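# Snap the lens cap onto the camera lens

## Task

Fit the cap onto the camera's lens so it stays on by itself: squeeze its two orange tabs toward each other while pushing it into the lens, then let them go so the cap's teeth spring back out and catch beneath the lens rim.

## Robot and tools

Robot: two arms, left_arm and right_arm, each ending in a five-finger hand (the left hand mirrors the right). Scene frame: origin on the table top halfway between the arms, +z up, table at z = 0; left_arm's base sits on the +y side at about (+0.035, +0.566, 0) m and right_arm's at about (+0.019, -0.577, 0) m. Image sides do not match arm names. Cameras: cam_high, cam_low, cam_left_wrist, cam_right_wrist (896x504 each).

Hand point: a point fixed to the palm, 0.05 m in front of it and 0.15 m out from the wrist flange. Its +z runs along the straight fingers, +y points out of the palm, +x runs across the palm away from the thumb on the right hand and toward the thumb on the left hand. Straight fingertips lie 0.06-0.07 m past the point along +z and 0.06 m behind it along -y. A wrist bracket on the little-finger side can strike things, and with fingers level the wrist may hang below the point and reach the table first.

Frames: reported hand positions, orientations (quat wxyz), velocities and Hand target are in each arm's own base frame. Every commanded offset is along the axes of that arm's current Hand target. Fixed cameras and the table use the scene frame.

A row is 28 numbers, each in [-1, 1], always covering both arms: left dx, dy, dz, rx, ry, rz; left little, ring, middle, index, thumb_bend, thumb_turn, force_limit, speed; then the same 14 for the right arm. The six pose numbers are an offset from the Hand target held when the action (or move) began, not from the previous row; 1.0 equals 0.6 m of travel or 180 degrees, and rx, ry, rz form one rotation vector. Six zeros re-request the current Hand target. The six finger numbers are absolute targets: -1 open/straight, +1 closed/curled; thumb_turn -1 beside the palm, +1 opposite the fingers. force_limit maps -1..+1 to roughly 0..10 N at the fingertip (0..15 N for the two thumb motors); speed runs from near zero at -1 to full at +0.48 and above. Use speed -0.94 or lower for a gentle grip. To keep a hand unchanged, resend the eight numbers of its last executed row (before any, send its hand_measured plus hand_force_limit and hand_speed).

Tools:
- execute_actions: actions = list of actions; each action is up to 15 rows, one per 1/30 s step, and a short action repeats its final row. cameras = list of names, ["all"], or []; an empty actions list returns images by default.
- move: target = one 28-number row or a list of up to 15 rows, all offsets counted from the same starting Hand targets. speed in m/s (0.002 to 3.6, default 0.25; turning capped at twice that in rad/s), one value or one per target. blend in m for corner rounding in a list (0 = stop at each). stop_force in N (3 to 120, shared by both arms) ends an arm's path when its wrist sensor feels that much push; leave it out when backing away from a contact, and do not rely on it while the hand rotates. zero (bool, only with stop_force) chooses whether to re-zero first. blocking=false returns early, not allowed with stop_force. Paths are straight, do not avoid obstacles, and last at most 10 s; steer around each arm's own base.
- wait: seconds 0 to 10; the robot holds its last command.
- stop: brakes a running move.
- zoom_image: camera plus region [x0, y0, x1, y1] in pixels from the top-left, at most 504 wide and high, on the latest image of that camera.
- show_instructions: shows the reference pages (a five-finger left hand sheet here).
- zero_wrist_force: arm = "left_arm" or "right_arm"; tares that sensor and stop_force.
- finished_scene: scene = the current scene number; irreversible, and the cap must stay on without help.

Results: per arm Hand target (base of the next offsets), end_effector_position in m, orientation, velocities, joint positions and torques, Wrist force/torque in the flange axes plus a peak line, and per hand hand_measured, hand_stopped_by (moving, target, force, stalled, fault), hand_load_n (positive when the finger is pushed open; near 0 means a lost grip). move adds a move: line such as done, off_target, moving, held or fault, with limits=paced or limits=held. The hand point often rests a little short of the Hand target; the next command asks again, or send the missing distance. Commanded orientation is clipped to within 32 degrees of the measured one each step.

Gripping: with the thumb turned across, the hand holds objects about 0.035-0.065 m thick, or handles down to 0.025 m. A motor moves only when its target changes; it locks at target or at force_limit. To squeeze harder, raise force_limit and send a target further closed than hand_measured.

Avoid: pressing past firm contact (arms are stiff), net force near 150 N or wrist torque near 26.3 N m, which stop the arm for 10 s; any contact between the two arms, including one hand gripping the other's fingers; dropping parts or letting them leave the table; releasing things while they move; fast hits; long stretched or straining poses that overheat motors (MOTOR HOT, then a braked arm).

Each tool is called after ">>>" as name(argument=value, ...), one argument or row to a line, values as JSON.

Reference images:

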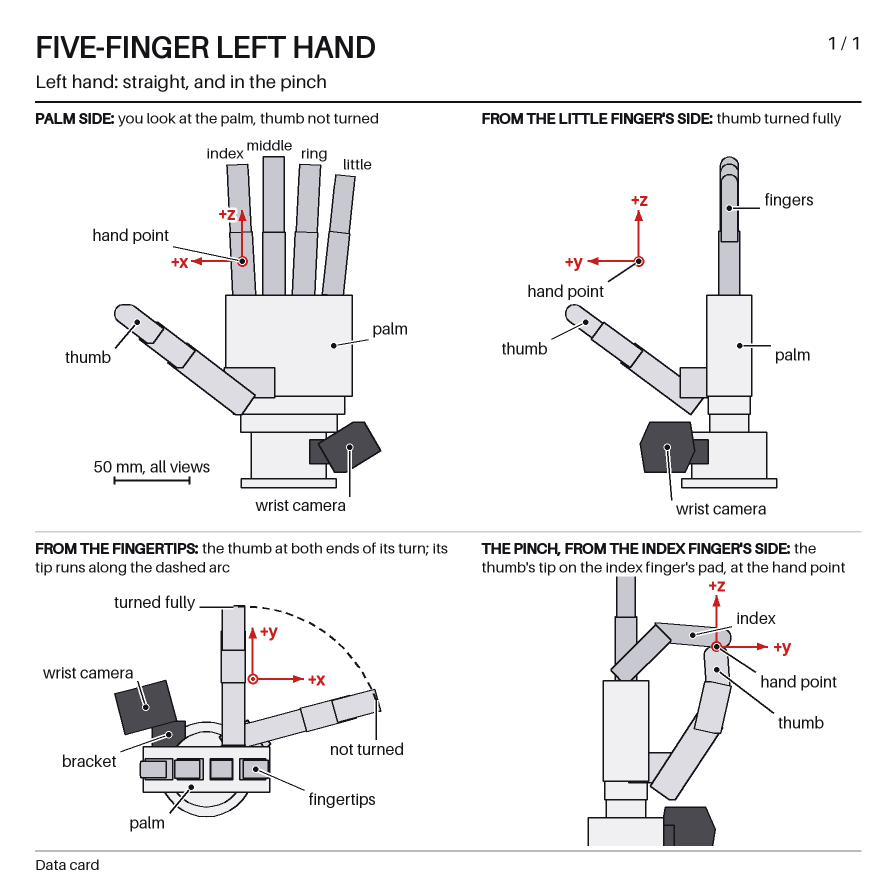

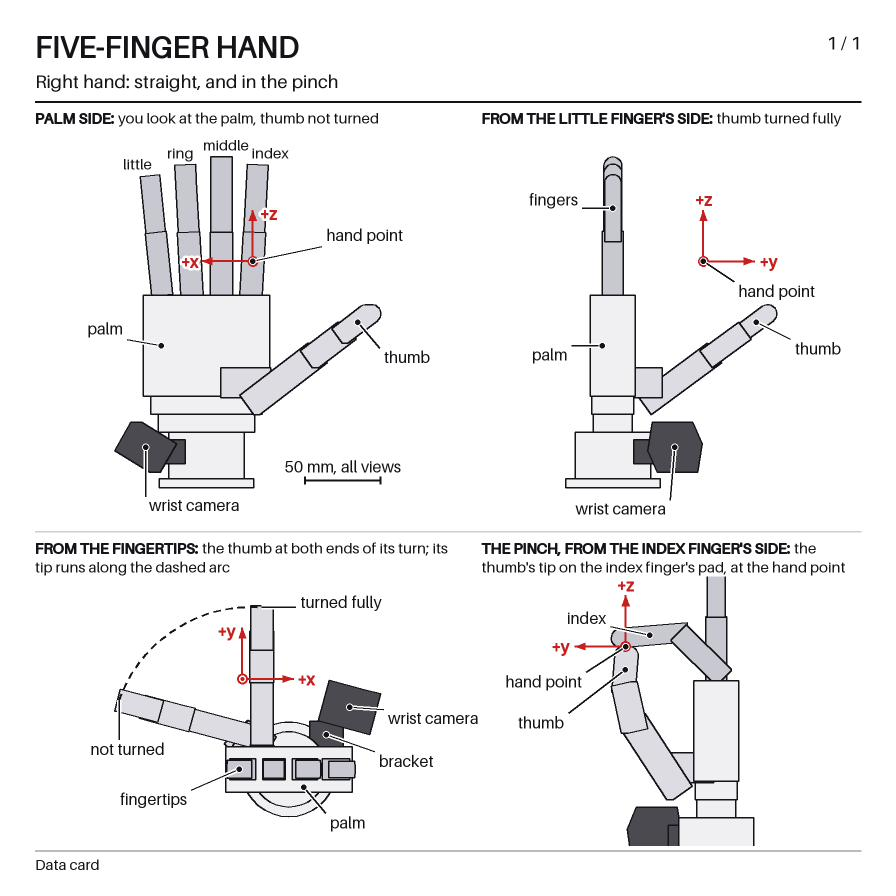

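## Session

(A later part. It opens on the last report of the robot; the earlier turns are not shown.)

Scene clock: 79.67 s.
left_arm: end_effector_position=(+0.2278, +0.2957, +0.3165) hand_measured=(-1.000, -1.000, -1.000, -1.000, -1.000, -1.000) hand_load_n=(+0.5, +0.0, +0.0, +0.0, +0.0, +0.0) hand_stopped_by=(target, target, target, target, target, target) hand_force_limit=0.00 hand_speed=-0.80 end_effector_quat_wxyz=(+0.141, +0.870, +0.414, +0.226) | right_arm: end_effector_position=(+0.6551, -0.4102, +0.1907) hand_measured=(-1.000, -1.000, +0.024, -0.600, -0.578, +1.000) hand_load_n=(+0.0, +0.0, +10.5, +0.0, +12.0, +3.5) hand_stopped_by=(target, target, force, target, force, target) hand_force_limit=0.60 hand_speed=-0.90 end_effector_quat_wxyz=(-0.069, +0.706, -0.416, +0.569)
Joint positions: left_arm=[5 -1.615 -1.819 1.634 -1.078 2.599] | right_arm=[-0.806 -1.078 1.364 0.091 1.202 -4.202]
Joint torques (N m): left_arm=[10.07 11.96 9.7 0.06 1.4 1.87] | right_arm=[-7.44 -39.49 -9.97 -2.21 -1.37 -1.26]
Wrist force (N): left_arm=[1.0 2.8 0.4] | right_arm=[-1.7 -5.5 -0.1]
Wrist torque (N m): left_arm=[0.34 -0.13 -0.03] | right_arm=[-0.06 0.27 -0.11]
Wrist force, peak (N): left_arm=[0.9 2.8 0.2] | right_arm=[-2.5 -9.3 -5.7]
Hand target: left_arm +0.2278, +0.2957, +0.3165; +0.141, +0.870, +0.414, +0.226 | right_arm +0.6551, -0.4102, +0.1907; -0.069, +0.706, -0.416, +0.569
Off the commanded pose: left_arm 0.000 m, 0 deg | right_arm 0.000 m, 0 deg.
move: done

>>> move(
  target=[0,0,0,0,0,0,-1,-1,-1,-1,-1,-1,0,-0.8, -0.00035,0.00215,0.00123,0,0,0,-1,-1,0.6,-0.6,-0.1,1,0.6,-0.9],
  speed=0.005,
  stop_force=8,
  cameras=["cam_high","cam_low","cam_left_wrist","cam_right_wrist"],
)

>>> zoom_image(
  camera="cam_high",
  region=[421, 255, 461, 285],
)

>>> zoom_image(
  camera="cam_left_wrist",
  region=[370, 250, 460, 370],
)

>>> zoom_image(
  camera="cam_low",
  region=[460, 205, 490, 235],
)

>>> zoom_image(
  camera="cam_right_wrist",
  region=[440, 10, 896, 440],
)

Scene clock: 81.03 s.
left_arm: end_effector_position=(+0.2278, +0.2957, +0.3165) hand_measured=(-1.000, -1.000, -1.000, -1.000, -1.000, -1.000) hand_load_n=(+0.0, +0.0, +0.0, +0.0, +0.0, +0.0) hand_stopped_by=(target, target, target, target, target, target) hand_force_limit=0.00 hand_speed=-0.80 end_effector_quat_wxyz=(+0.141, +0.870, +0.414, +0.226) | right_arm: end_effector_position=(+0.6551, -0.4105, +0.1905) hand_measured=(-1.000, -1.000, +0.024, -0.600, -0.578, +1.000) hand_load_n=(+0.0, +0.0, +10.0, +0.0, +11.5, +3.5) hand_stopped_by=(target, target, force, target, force, target) hand_force_limit=0.60 hand_speed=-0.90 end_effector_quat_wxyz=(-0.069, +0.706, -0.416, +0.569)
Joint positions: left_arm=[5 -1.615 -1.819 1.634 -1.078 2.599] | right_arm=[-0.806 -1.078 1.364 0.09 1.202 -4.202]
Joint torques (N m): left_arm=[9.81 11.4 9.68 0.17 1.34 1.83] | right_arm=[4.5 -41.78 -10.45 0.9 4.06 0.34]
Wrist force (N): left_arm=[0.8 2.3 0.4] | right_arm=[-2.0 -11.8 -6.1]
Wrist torque (N m): left_arm=[0.26 -0.10 -0.03] | right_arm=[-0.29 0.33 -0.21]
Wrist force, peak (N): left_arm=[1.2 2.7 0.2] | right_arm=[-1.7 -13.4 -7.3]
Hand target: left_arm +0.2278, +0.2957, +0.3165; +0.141, +0.870, +0.414, +0.226 | right_arm +0.6551, -0.4105, +0.1905; -0.069, +0.706, -0.416, +0.569 (not the last commanded pose)
Off the commanded pose: left_arm 0.000 m, 0 deg | right_arm 0.001 m, 0 deg.
move: contact (right_arm)

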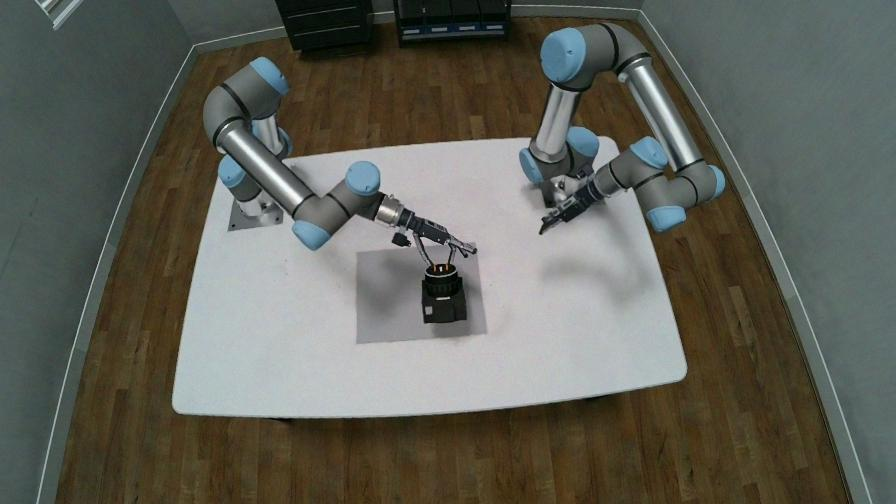

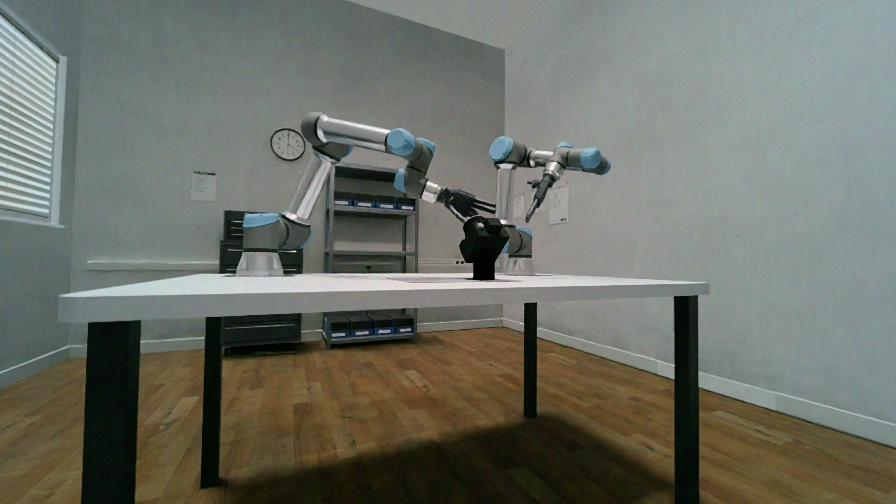

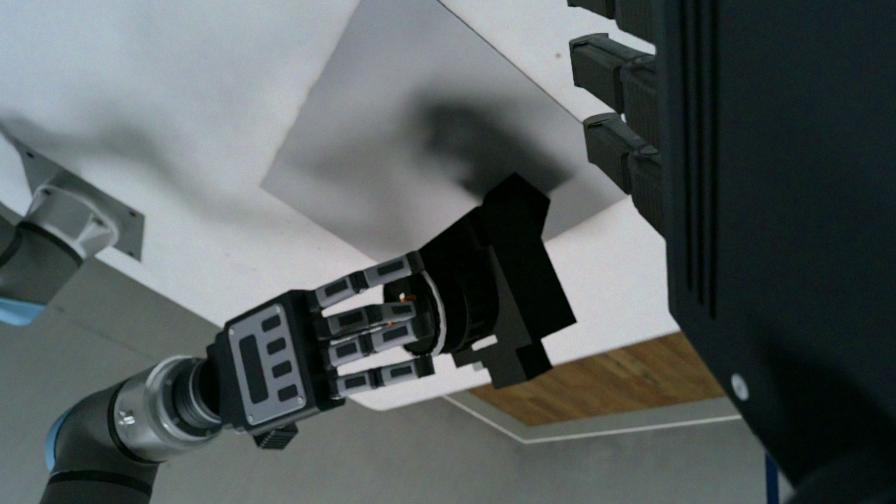

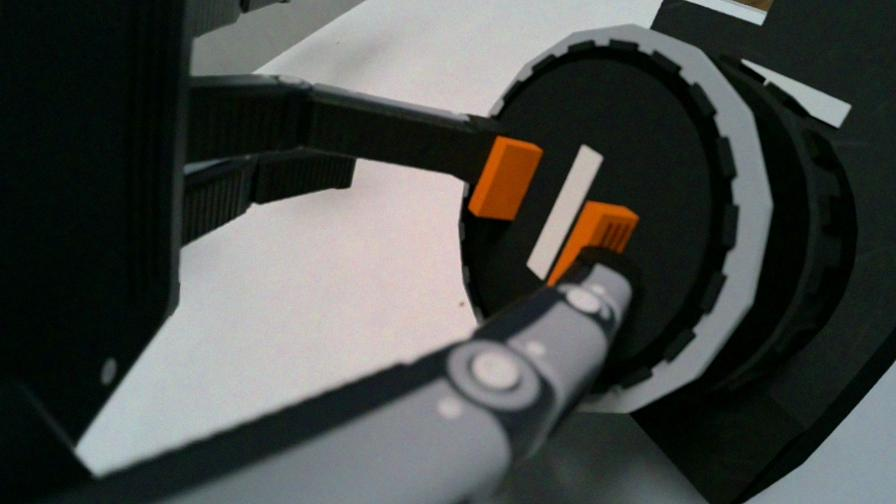

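Scaled by 12.600 from the camera's 896x504 image, which has a finer 1280x720 frame.

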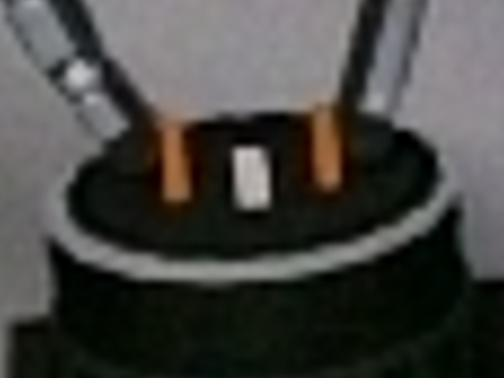

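Scaled by 4.200 from the camera's 896x504 image, which has a finer 1280x720 frame.

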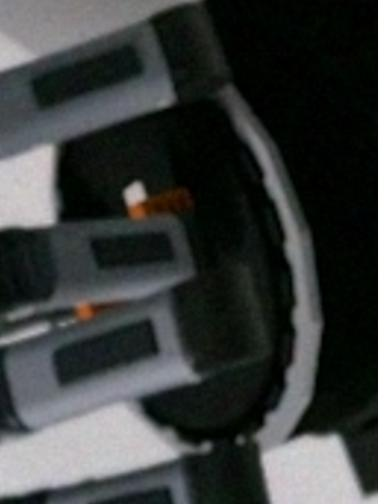

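Scaled by 16.800 from the camera's 896x504 image, which has a finer 1280x720 frame.

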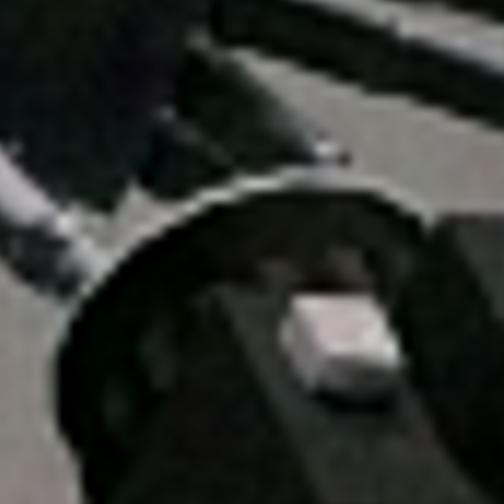

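Scaled by 1.105 from the camera's 896x504 image, which has a finer 1280x720 frame.

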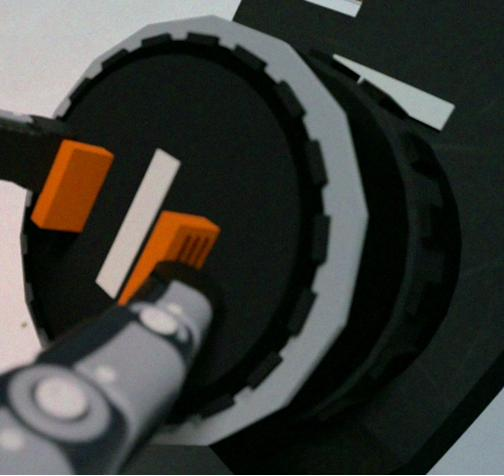

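>>> move(
  target=[0,0,0,0,0,0,-1,-1,-1,-1,-1,-1,0,-0.8, 0.0001,-0.00085,-0.0001,-0.0033,-0.0004,-0.0001,-1,-1,0.6,-0.6,-0.1,1,0.6,-0.9],
  speed=0.01,
)

Scene clock: 82.27 s.
left_arm: end_effector_position=(+0.2278, +0.2957, +0.3165) hand_measured=(-1.000, -1.000, -1.000, -1.000, -1.000, -1.000) hand_load_n=(+0.0, +0.0, +0.0, +0.0, +0.0, +0.0) hand_stopped_by=(target, target, target, target, target, target) hand_force_limit=0.00 hand_speed=-0.80 end_effector_quat_wxyz=(+0.141, +0.870, +0.414, +0.226) | right_arm: end_effector_position=(+0.6553, -0.4102, +0.1908) hand_measured=(-1.000, -1.000, +0.024, -0.600, -0.578, +1.000) hand_load_n=(+0.0, +0.0, +9.5, +0.0, +13.0, +3.5) hand_stopped_by=(target, target, force, target, force, target) hand_force_limit=0.60 hand_speed=-0.90 end_effector_quat_wxyz=(-0.065, +0.707, -0.419, +0.567)
Joint positions: left_arm=[5 -1.615 -1.819 1.634 -1.078 2.599] | right_arm=[-0.801 -1.075 1.356 0.102 1.215 -4.202]
Joint torques (N m): left_arm=[10.14 11.74 9.88 0.05 1.34 1.89] | right_arm=[2.41 -35.22 -18.75 -0.87 0.23 -1.58]
Wrist force (N): left_arm=[0.6 2.3 0.5] | right_arm=[-1.2 -2.6 0.4]
Wrist torque (N m): left_arm=[0.27 -0.07 -0.04] | right_arm=[0.03 0.24 -0.06]
Wrist force, peak (N): left_arm=[1.3 2.8 0.2] | right_arm=[-2.3 -11.7 -6.1]
Hand target: left_arm +0.2278, +0.2957, +0.3165; +0.141, +0.870, +0.414, +0.226 | right_arm +0.6553, -0.4102, +0.1908; -0.065, +0.707, -0.419, +0.567
Off the commanded pose: left_arm 0.000 m, 0 deg | right_arm 0.000 m, 0 deg.
move: done

>>> move(
  target=[0,0,0,0,0,0,-1,-1,-1,-1,-1,-1,0,-0.8, -0.00012,0.00072,0.00041,0,0,0,-1,-1,0.6,-0.6,-0.1,1,0.6,-0.9],
  speed=0.005,
  stop_force=12,
)

Scene clock: 83.43 s.
left_arm: end_effector_position=(+0.2278, +0.2957, +0.3165) hand_measured=(-1.000, -1.000, -1.000, -1.000, -1.000, -1.000) hand_load_n=(+0.0, +0.0, +0.0, +0.0, +0.0, +0.0) hand_stopped_by=(target, target, target, target, target, target) hand_force_limit=0.00 hand_speed=-0.80 end_effector_quat_wxyz=(+0.141, +0.870, +0.414, +0.226) | right_arm: end_effector_position=(+0.6553, -0.4105, +0.1904) hand_measured=(-1.000, -1.000, +0.024, -0.600, -0.578, +1.000) hand_load_n=(+0.0, +0.0, +9.0, +0.5, +13.0, +3.5) hand_stopped_by=(target, target, force, target, force, target) hand_force_limit=0.60 hand_speed=-0.90 end_effector_quat_wxyz=(-0.065, +0.707, -0.419, +0.567)
Joint positions: left_arm=[5 -1.615 -1.819 1.634 -1.078 2.599] | right_arm=[-0.802 -1.075 1.356 0.101 1.214 -4.202]
Joint torques (N m): left_arm=[9.69 11.89 9.63 0.06 1.26 1.92] | right_arm=[-14.36 -27.79 -8.95 -1.29 0.45 -1.81]
Wrist force (N): left_arm=[0.7 2.4 0.2] | right_arm=[-0.8 -9.0 -4.7]
Wrist torque (N m): left_arm=[0.30 -0.09 -0.04] | right_arm=[-0.13 0.34 -0.19]
Wrist force, peak (N): left_arm=[0.7 2.9 0.1] | right_arm=[-0.9 -9.1 -4.6]
Hand target: left_arm +0.2278, +0.2957, +0.3165; +0.141, +0.870, +0.414, +0.226 | right_arm +0.6553, -0.4105, +0.1904; -0.065, +0.707, -0.419, +0.567
Off the commanded pose: left_arm 0.000 m, 0 deg | right_arm 0.000 m, 0 deg.
move: done

>>> move(
  target=[0,0,0,0,0,0,-1,-1,-1,-1,-1,-1,0,-0.8, 0.00012,-0.00072,-0.00041,0,0,0,-1,-1,0.6,-0.6,-0.1,1,0.6,-0.9],
  speed=0.005,
)

>>> execute_actions(
  actions=[
    [[0,0,0,0,0,0,-1,-1,-1,-1,-1,-1,0,-0.8, 0,0,0,0,0,0,-1,-1,-0.16,-0.6,-0.7,1,0.6,-0.8]],
    [[0,0,0,0,0,0,-1,-1,-1,-1,-1,-1,0,-0.8, 0,0,0,0,0,0,-1,-1,-0.16,-0.6,-0.7,1,0.6,-0.8]],
  ],
  cameras=["cam_high","cam_low","cam_left_wrist","cam_right_wrist"],
)

>>> zoom_image(
  camera="cam_high",
  region=[421, 255, 461, 285],
)

>>> zoom_image(
  camera="cam_right_wrist",
  region=[440, 10, 896, 440],
)

Scene clock: 84.37 s.
left_arm: end_effector_position=(+0.2278, +0.2957, +0.3165) hand_measured=(-1.000, -1.000, -1.000, -1.000, -1.000, -1.000) hand_load_n=(+0.0, +0.0, +0.0, +0.0, +0.0, +0.0) hand_stopped_by=(target, target, target, target, target, target) hand_force_limit=0.00 hand_speed=-0.80 end_effector_quat_wxyz=(+0.141, +0.870, +0.414, +0.226) | right_arm: end_effector_position=(+0.6553, -0.4102, +0.1908) hand_measured=(-1.000, -1.000, +0.024, -0.600, -0.578, +1.000) hand_load_n=(+0.0, +0.0, +9.5, +0.0, +13.0, +4.0) hand_stopped_by=(target, target, force, target, force, target) hand_force_limit=0.60 hand_speed=-0.90 end_effector_quat_wxyz=(-0.065, +0.707, -0.419, +0.567)
Joint positions: left_arm=[5 -1.615 -1.819 1.634 -1.078 2.599] | right_arm=[-0.802 -1.075 1.356 0.102 1.215 -4.202]
Joint torques (N m): left_arm=[10.38 11.91 9.45 0.02 1.38 1.94] | right_arm=[8.52 -46.69 -11.49 1.26 2.24 1.14]
Wrist force (N): left_arm=[0.9 2.4 0.3] | right_arm=[-1.3 -2.9 0.1]
Wrist torque (N m): left_arm=[0.30 -0.11 -0.03] | right_arm=[0.01 0.26 -0.07]
Wrist force, peak (N): left_arm=[0.7 2.8 0.5] | right_arm=[-0.9 -9.3 -4.6]
Hand target: left_arm +0.2278, +0.2957, +0.3165; +0.141, +0.870, +0.414, +0.226 | right_arm +0.6553, -0.4102, +0.1908; -0.065, +0.707, -0.419, +0.567
Off the commanded pose: left_arm 0.000 m, 0 deg | right_arm 0.000 m, 0 deg.
move: done

Scene clock: 85.57 s.
left_arm: end_effector_position=(+0.2278, +0.2957, +0.3165) hand_measured=(-1.000, -1.000, -1.000, -1.000, -1.000, -1.000) hand_load_n=(+0.0, +0.0, +0.0, +0.0, +0.0, +0.0) hand_stopped_by=(target, target, target, target, target, target) hand_force_limit=0.00 hand_speed=-0.80 end_effector_quat_wxyz=(+0.141, +0.870, +0.414, +0.226) | right_arm: end_effector_position=(+0.6553, -0.4102, +0.1908) hand_measured=(-1.000, -1.000, -0.160, -0.600, -0.700, +1.000) hand_load_n=(+0.0, +0.0, +0.0, +0.0, +0.0, +0.0) hand_stopped_by=(target, target, target, target, target, target) hand_force_limit=0.60 hand_speed=-0.80 end_effector_quat_wxyz=(-0.065, +0.707, -0.419, +0.567)
Joint positions: left_arm=[5 -1.615 -1.819 1.634 -1.078 2.599] | right_arm=[-0.801 -1.075 1.356 0.101 1.215 -4.202]
Joint torques (N m): left_arm=[9.93 12.43 9.73 0.04 1.36 1.9] | right_arm=[8.18 -45.63 -20.39 -1.96 -1.64 1.13]
Wrist force (N): left_arm=[0.7 2.4 0.6] | right_arm=[-1.5 -0.3 1.3]
Wrist torque (N m): left_arm=[0.28 -0.08 -0.03] | right_arm=[-0.02 0.23 -0.01]
Wrist force, peak (N): left_arm=[0.6 3.0 0.3] | right_arm=[-2.2 -1.9 -3.0]
Hand target: left_arm +0.2278, +0.2957, +0.3165; +0.141, +0.870, +0.414, +0.226 | right_arm +0.6553, -0.4102, +0.1908; -0.065, +0.707, -0.419, +0.567
Off the commanded pose: left_arm 0.000 m, 0 deg | right_arm 0.000 m, 0 deg.
Step readings (end_effector_position of left_arm | right_arm):
0: (+0.2278, +0.2957, +0.3165) | (+0.6553, -0.4102, +0.1908)
1: (+0.2278, +0.2957, +0.3165) | (+0.6553, -0.4102, +0.1908)
2: (+0.2278, +0.2957, +0.3165) | (+0.6553, -0.4102, +0.1908)
4: (+0.2278, +0.2957, +0.3165) | (+0.6553, -0.4102, +0.1908)
8: (+0.2278, +0.2957, +0.3165) | (+0.6553, -0.4102, +0.1908)
15: (+0.2278, +0.2957, +0.3165) | (+0.6553, -0.4102, +0.1908)
16: (+0.2278, +0.2957, +0.3165) | (+0.6553, -0.4102, +0.1908)
17: (+0.2278, +0.2957, +0.3165) | (+0.6553, -0.4102, +0.1908)
19: (+0.2278, +0.2957, +0.3165) | (+0.6553, -0.4102, +0.1908)
23: (+0.2278, +0.2957, +0.3165) | (+0.6553, -0.4102, +0.1908)
30: (+0.2278, +0.2957, +0.3165) | (+0.6553, -0.4102, +0.1908)

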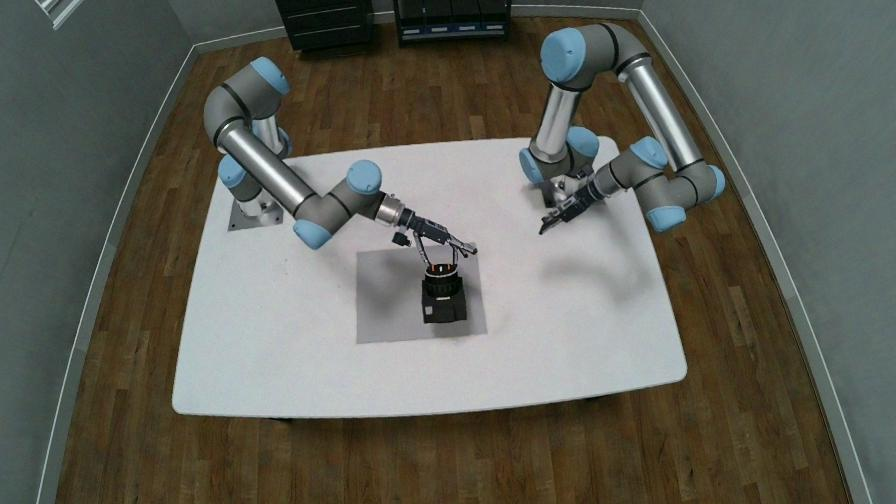

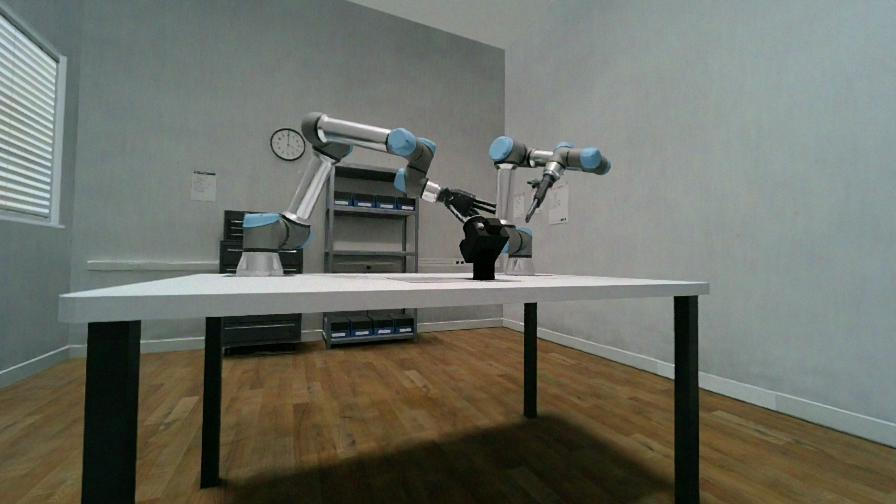

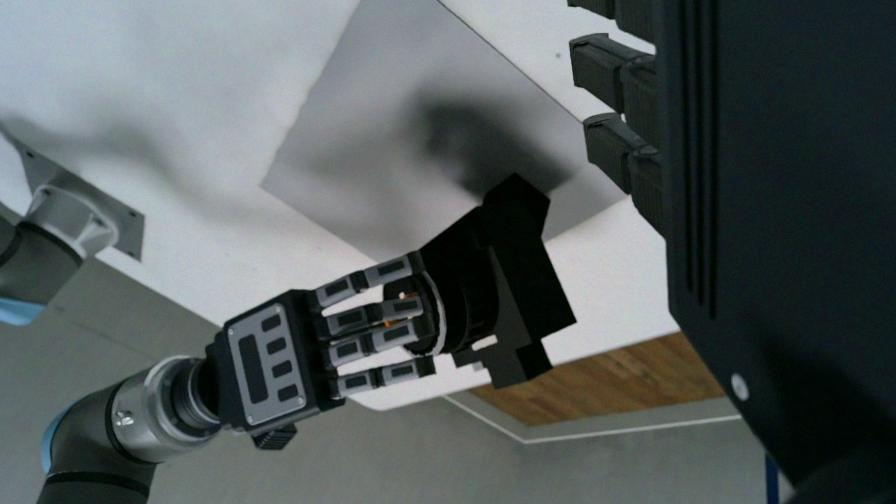

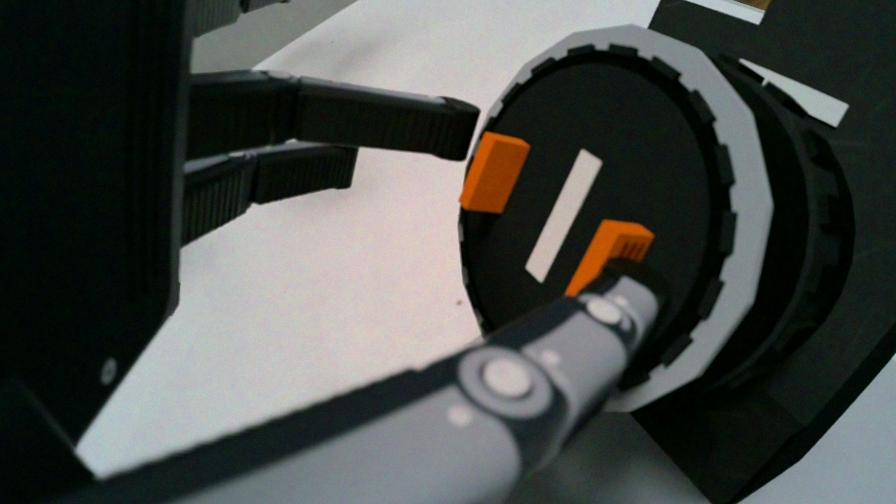

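Scaled by 12.600 from the camera's 896x504 image, which has a finer 1280x720 frame.

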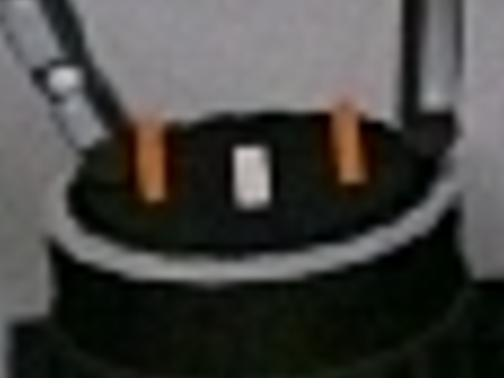

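Scaled by 1.105 from the camera's 896x504 image, which has a finer 1280x720 frame.

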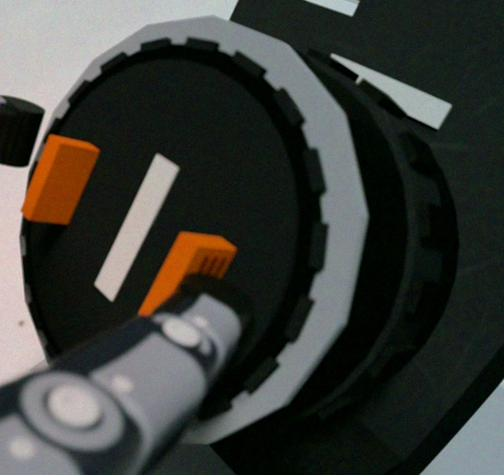

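>>> move(
  target=[0,0,0,0,0,0,-1,-1,-1,-1,-1,-1,0,-0.8, 0.0058,-0.0358,-0.0205,0,0,0,-1,-1,-0.16,-0.6,-0.7,1,0.6,-0.8],
  speed=0.04,
  cameras=["cam_high","cam_right_wrist"],
)

>>> zoom_image(
  camera="cam_high",
  region=[421, 255, 461, 285],
)

Scene clock: 86.57 s.
left_arm: end_effector_position=(+0.2278, +0.2957, +0.3165) hand_measured=(-1.000, -1.000, -1.000, -1.000, -1.000, -1.000) hand_load_n=(+0.0, +0.0, +0.0, +0.0, +0.0, +0.0) hand_stopped_by=(target, target, target, target, target, target) hand_force_limit=0.00 hand_speed=-0.80 end_effector_quat_wxyz=(+0.141, +0.870, +0.414, +0.226) | right_arm: end_effector_position=(+0.6560, -0.3939, +0.2100) hand_measured=(-1.000, -1.000, -0.160, -0.600, -0.700, +1.000) hand_load_n=(+0.0, +0.0, +0.0, +0.0, +0.0, +0.5) hand_stopped_by=(target, target, target, target, target, target) hand_force_limit=0.60 hand_speed=-0.80 end_effector_quat_wxyz=(-0.065, +0.707, -0.419, +0.567) end_effector_velocity=(+0.001, -0.001, -0.001) end_effector_angular_velocity=(-0.002, -0.001, +0.001)
Joint positions: left_arm=[5 -1.615 -1.819 1.634 -1.078 2.599] | right_arm=[-0.779 -1.107 1.353 0.133 1.235 -4.193]
Joint velocities: left_arm=[within noise] | right_arm=[0 0.003 0 -0.005 0 -0.001]
Joint torques (N m): left_arm=[10.19 12.08 9.73 0.15 1.28 1.86] | right_arm=[-10.29 -31.8 -22.69 -1.88 -1.53 -0.07]
Wrist force (N): left_arm=[0.9 2.4 0.3] | right_arm=[-1.3 -0.2 1.3]
Wrist torque (N m): left_arm=[0.29 -0.11 -0.03] | right_arm=[0.00 0.20 -0.08]
Wrist force, peak (N): left_arm=[0.9 2.8 0.3] | right_arm=[-1.3 0.2 1.7]
Hand target: left_arm +0.2278, +0.2957, +0.3165; +0.141, +0.870, +0.414, +0.226 | right_arm +0.6559, -0.3940, +0.2099; -0.065, +0.707, -0.419, +0.567
Off the commanded pose: left_arm 0.000 m, 0 deg | right_arm 0.000 m, 0 deg.
move: done
Images, in order (width x height): cam_high 896x504, cam_right_wrist 896x504.

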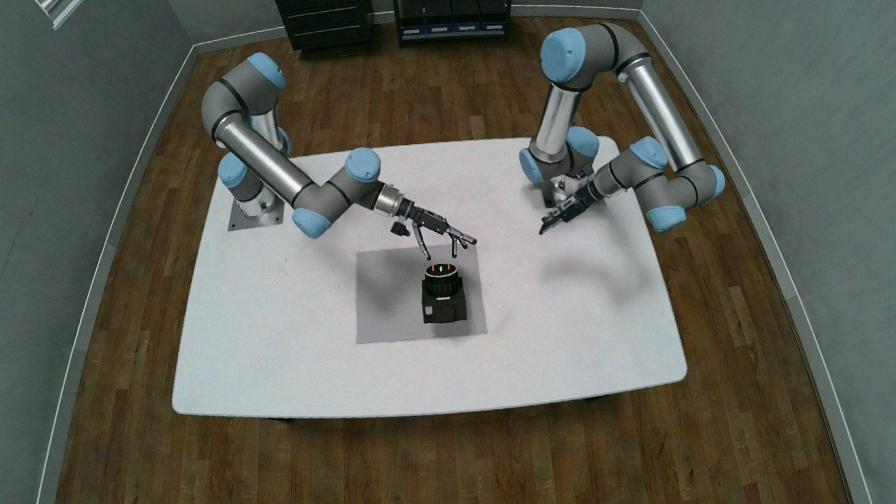

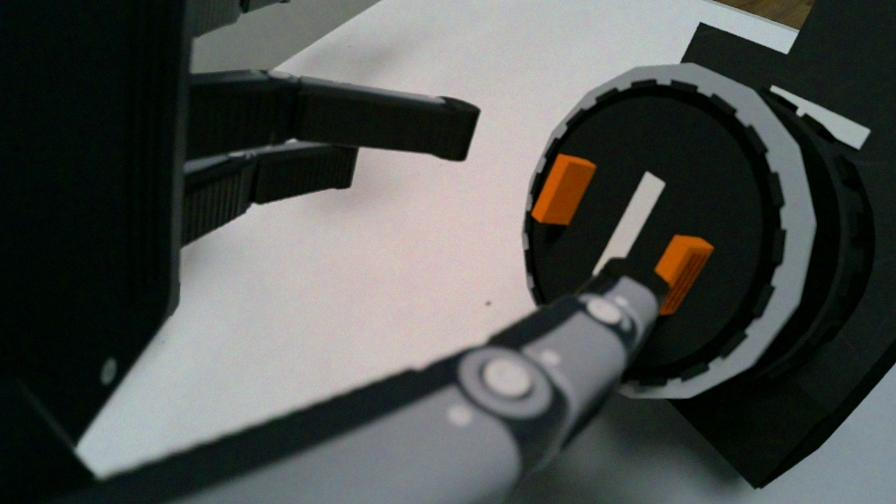

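Scaled by 12.600 from the camera's 896x504 image, which has a finer 1280x720 frame.

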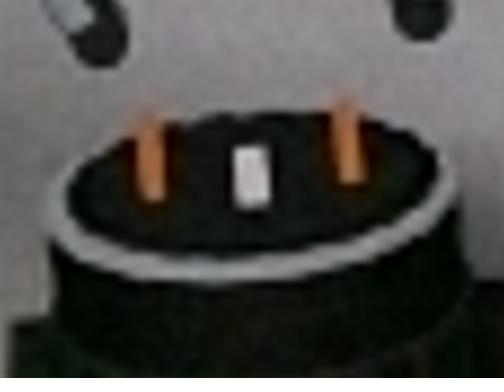

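>>> move(
  target=[0,0,0,0,0,0,-1,-1,-1,-1,-1,-1,0,-0.8, 0.0139,-0.086,-0.0492,0,0,0,-1,-1,-0.44,-0.6,-0.9,1,0.6,-0.8],
  speed=0.12,
  cameras=["cam_high","cam_left_wrist","cam_right_wrist"],
)

>>> zoom_image(
  camera="cam_left_wrist",
  region=[340, 220, 480, 380],
)

>>> zoom_image(
  camera="cam_high",
  region=[421, 255, 461, 285],
)

Scene clock: 87.63 s.
left_arm: end_effector_position=(+0.2278, +0.2957, +0.3165) hand_measured=(-1.000, -1.000, -1.000, -1.000, -1.000, -1.000) hand_load_n=(+0.0, +0.0, +0.0, +0.0, +0.0, +0.0) hand_stopped_by=(target, target, target, target, target, target) hand_force_limit=0.00 hand_speed=-0.80 end_effector_quat_wxyz=(+0.141, +0.870, +0.414, +0.226) | right_arm: end_effector_position=(+0.6575, -0.3552, +0.2557) hand_measured=(-1.000, -1.000, -0.440, -0.600, -0.900, +1.000) hand_load_n=(+0.0, -0.5, +0.0, +0.0, +0.0, +0.5) hand_stopped_by=(target, target, target, target, target, target) hand_force_limit=0.60 hand_speed=-0.80 end_effector_quat_wxyz=(-0.065, +0.707, -0.419, +0.567)
Joint positions: left_arm=[5 -1.615 -1.819 1.634 -1.078 2.599] | right_arm=[-0.723 -1.173 1.33 0.215 1.287 -4.172]
Joint torques (N m): left_arm=[10.21 12.07 9.64 0.08 1.28 1.87] | right_arm=[-7.15 -37.02 -10.55 -0.14 -1.99 -1.83]
Wrist force (N): left_arm=[1.0 2.3 0.5] | right_arm=[-1.2 -0.1 1.1]
Wrist torque (N m): left_arm=[0.27 -0.13 -0.02] | right_arm=[0.04 0.19 -0.04]
Wrist force, peak (N): left_arm=[0.9 2.9 0.5] | right_arm=[-1.6 0.9 1.9]
Hand target: left_arm +0.2278, +0.2957, +0.3165; +0.141, +0.870, +0.414, +0.226 | right_arm +0.6575, -0.3552, +0.2557; -0.065, +0.707, -0.419, +0.567
Off the commanded pose: left_arm 0.000 m, 0 deg | right_arm 0.000 m, 0 deg.
move: done
Images, in order (width x height): cam_high 896x504, cam_left_wrist 896x504, cam_right_wrist 896x504.

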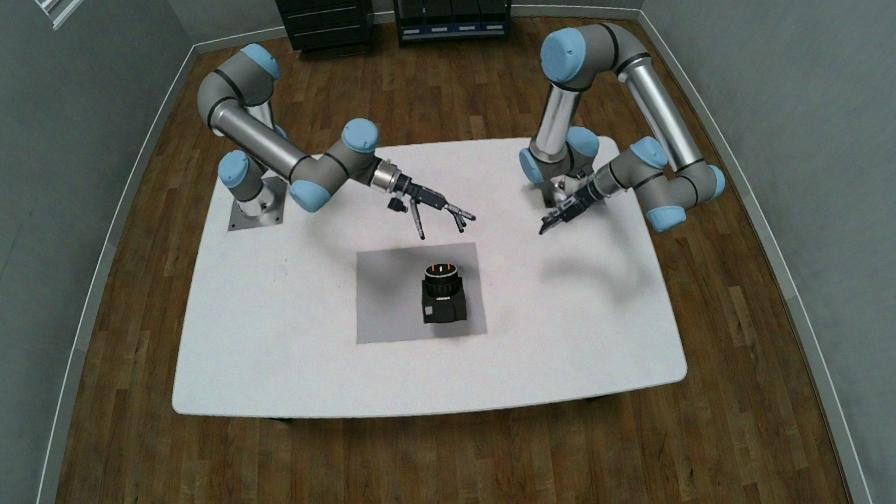

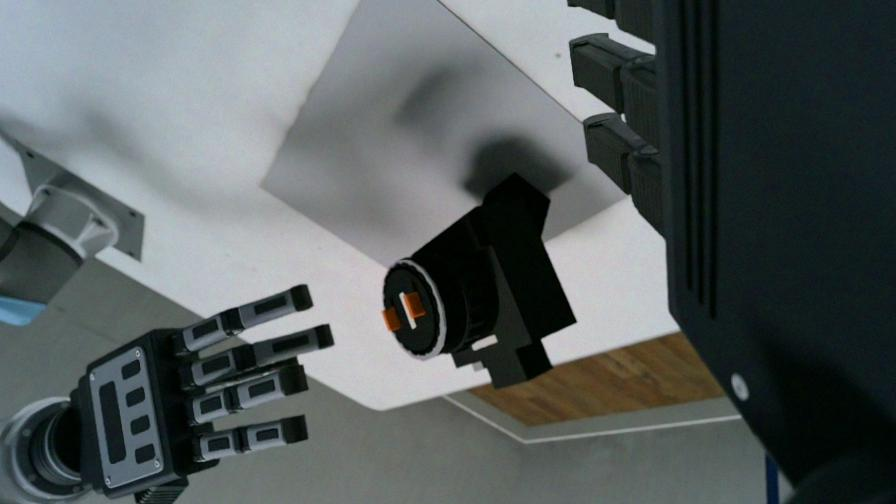

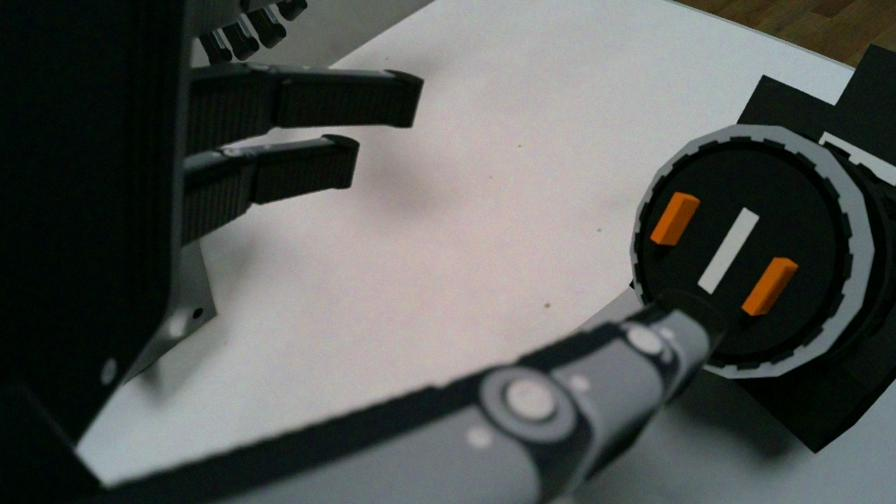

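Scaled by 3.150 from the camera's 896x504 image, which has a finer 1280x720 frame.

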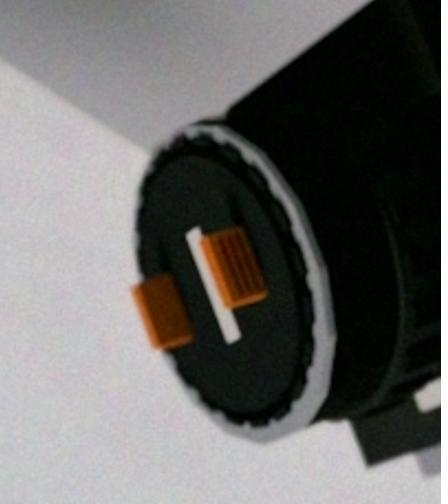

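Scaled by 12.600 from the camera's 896x504 image, which has a finer 1280x720 frame.

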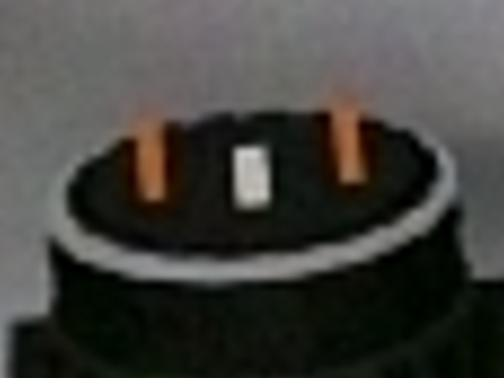

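>>> finished_scene(
  scene=2,
)

The scene is finished: the task was done.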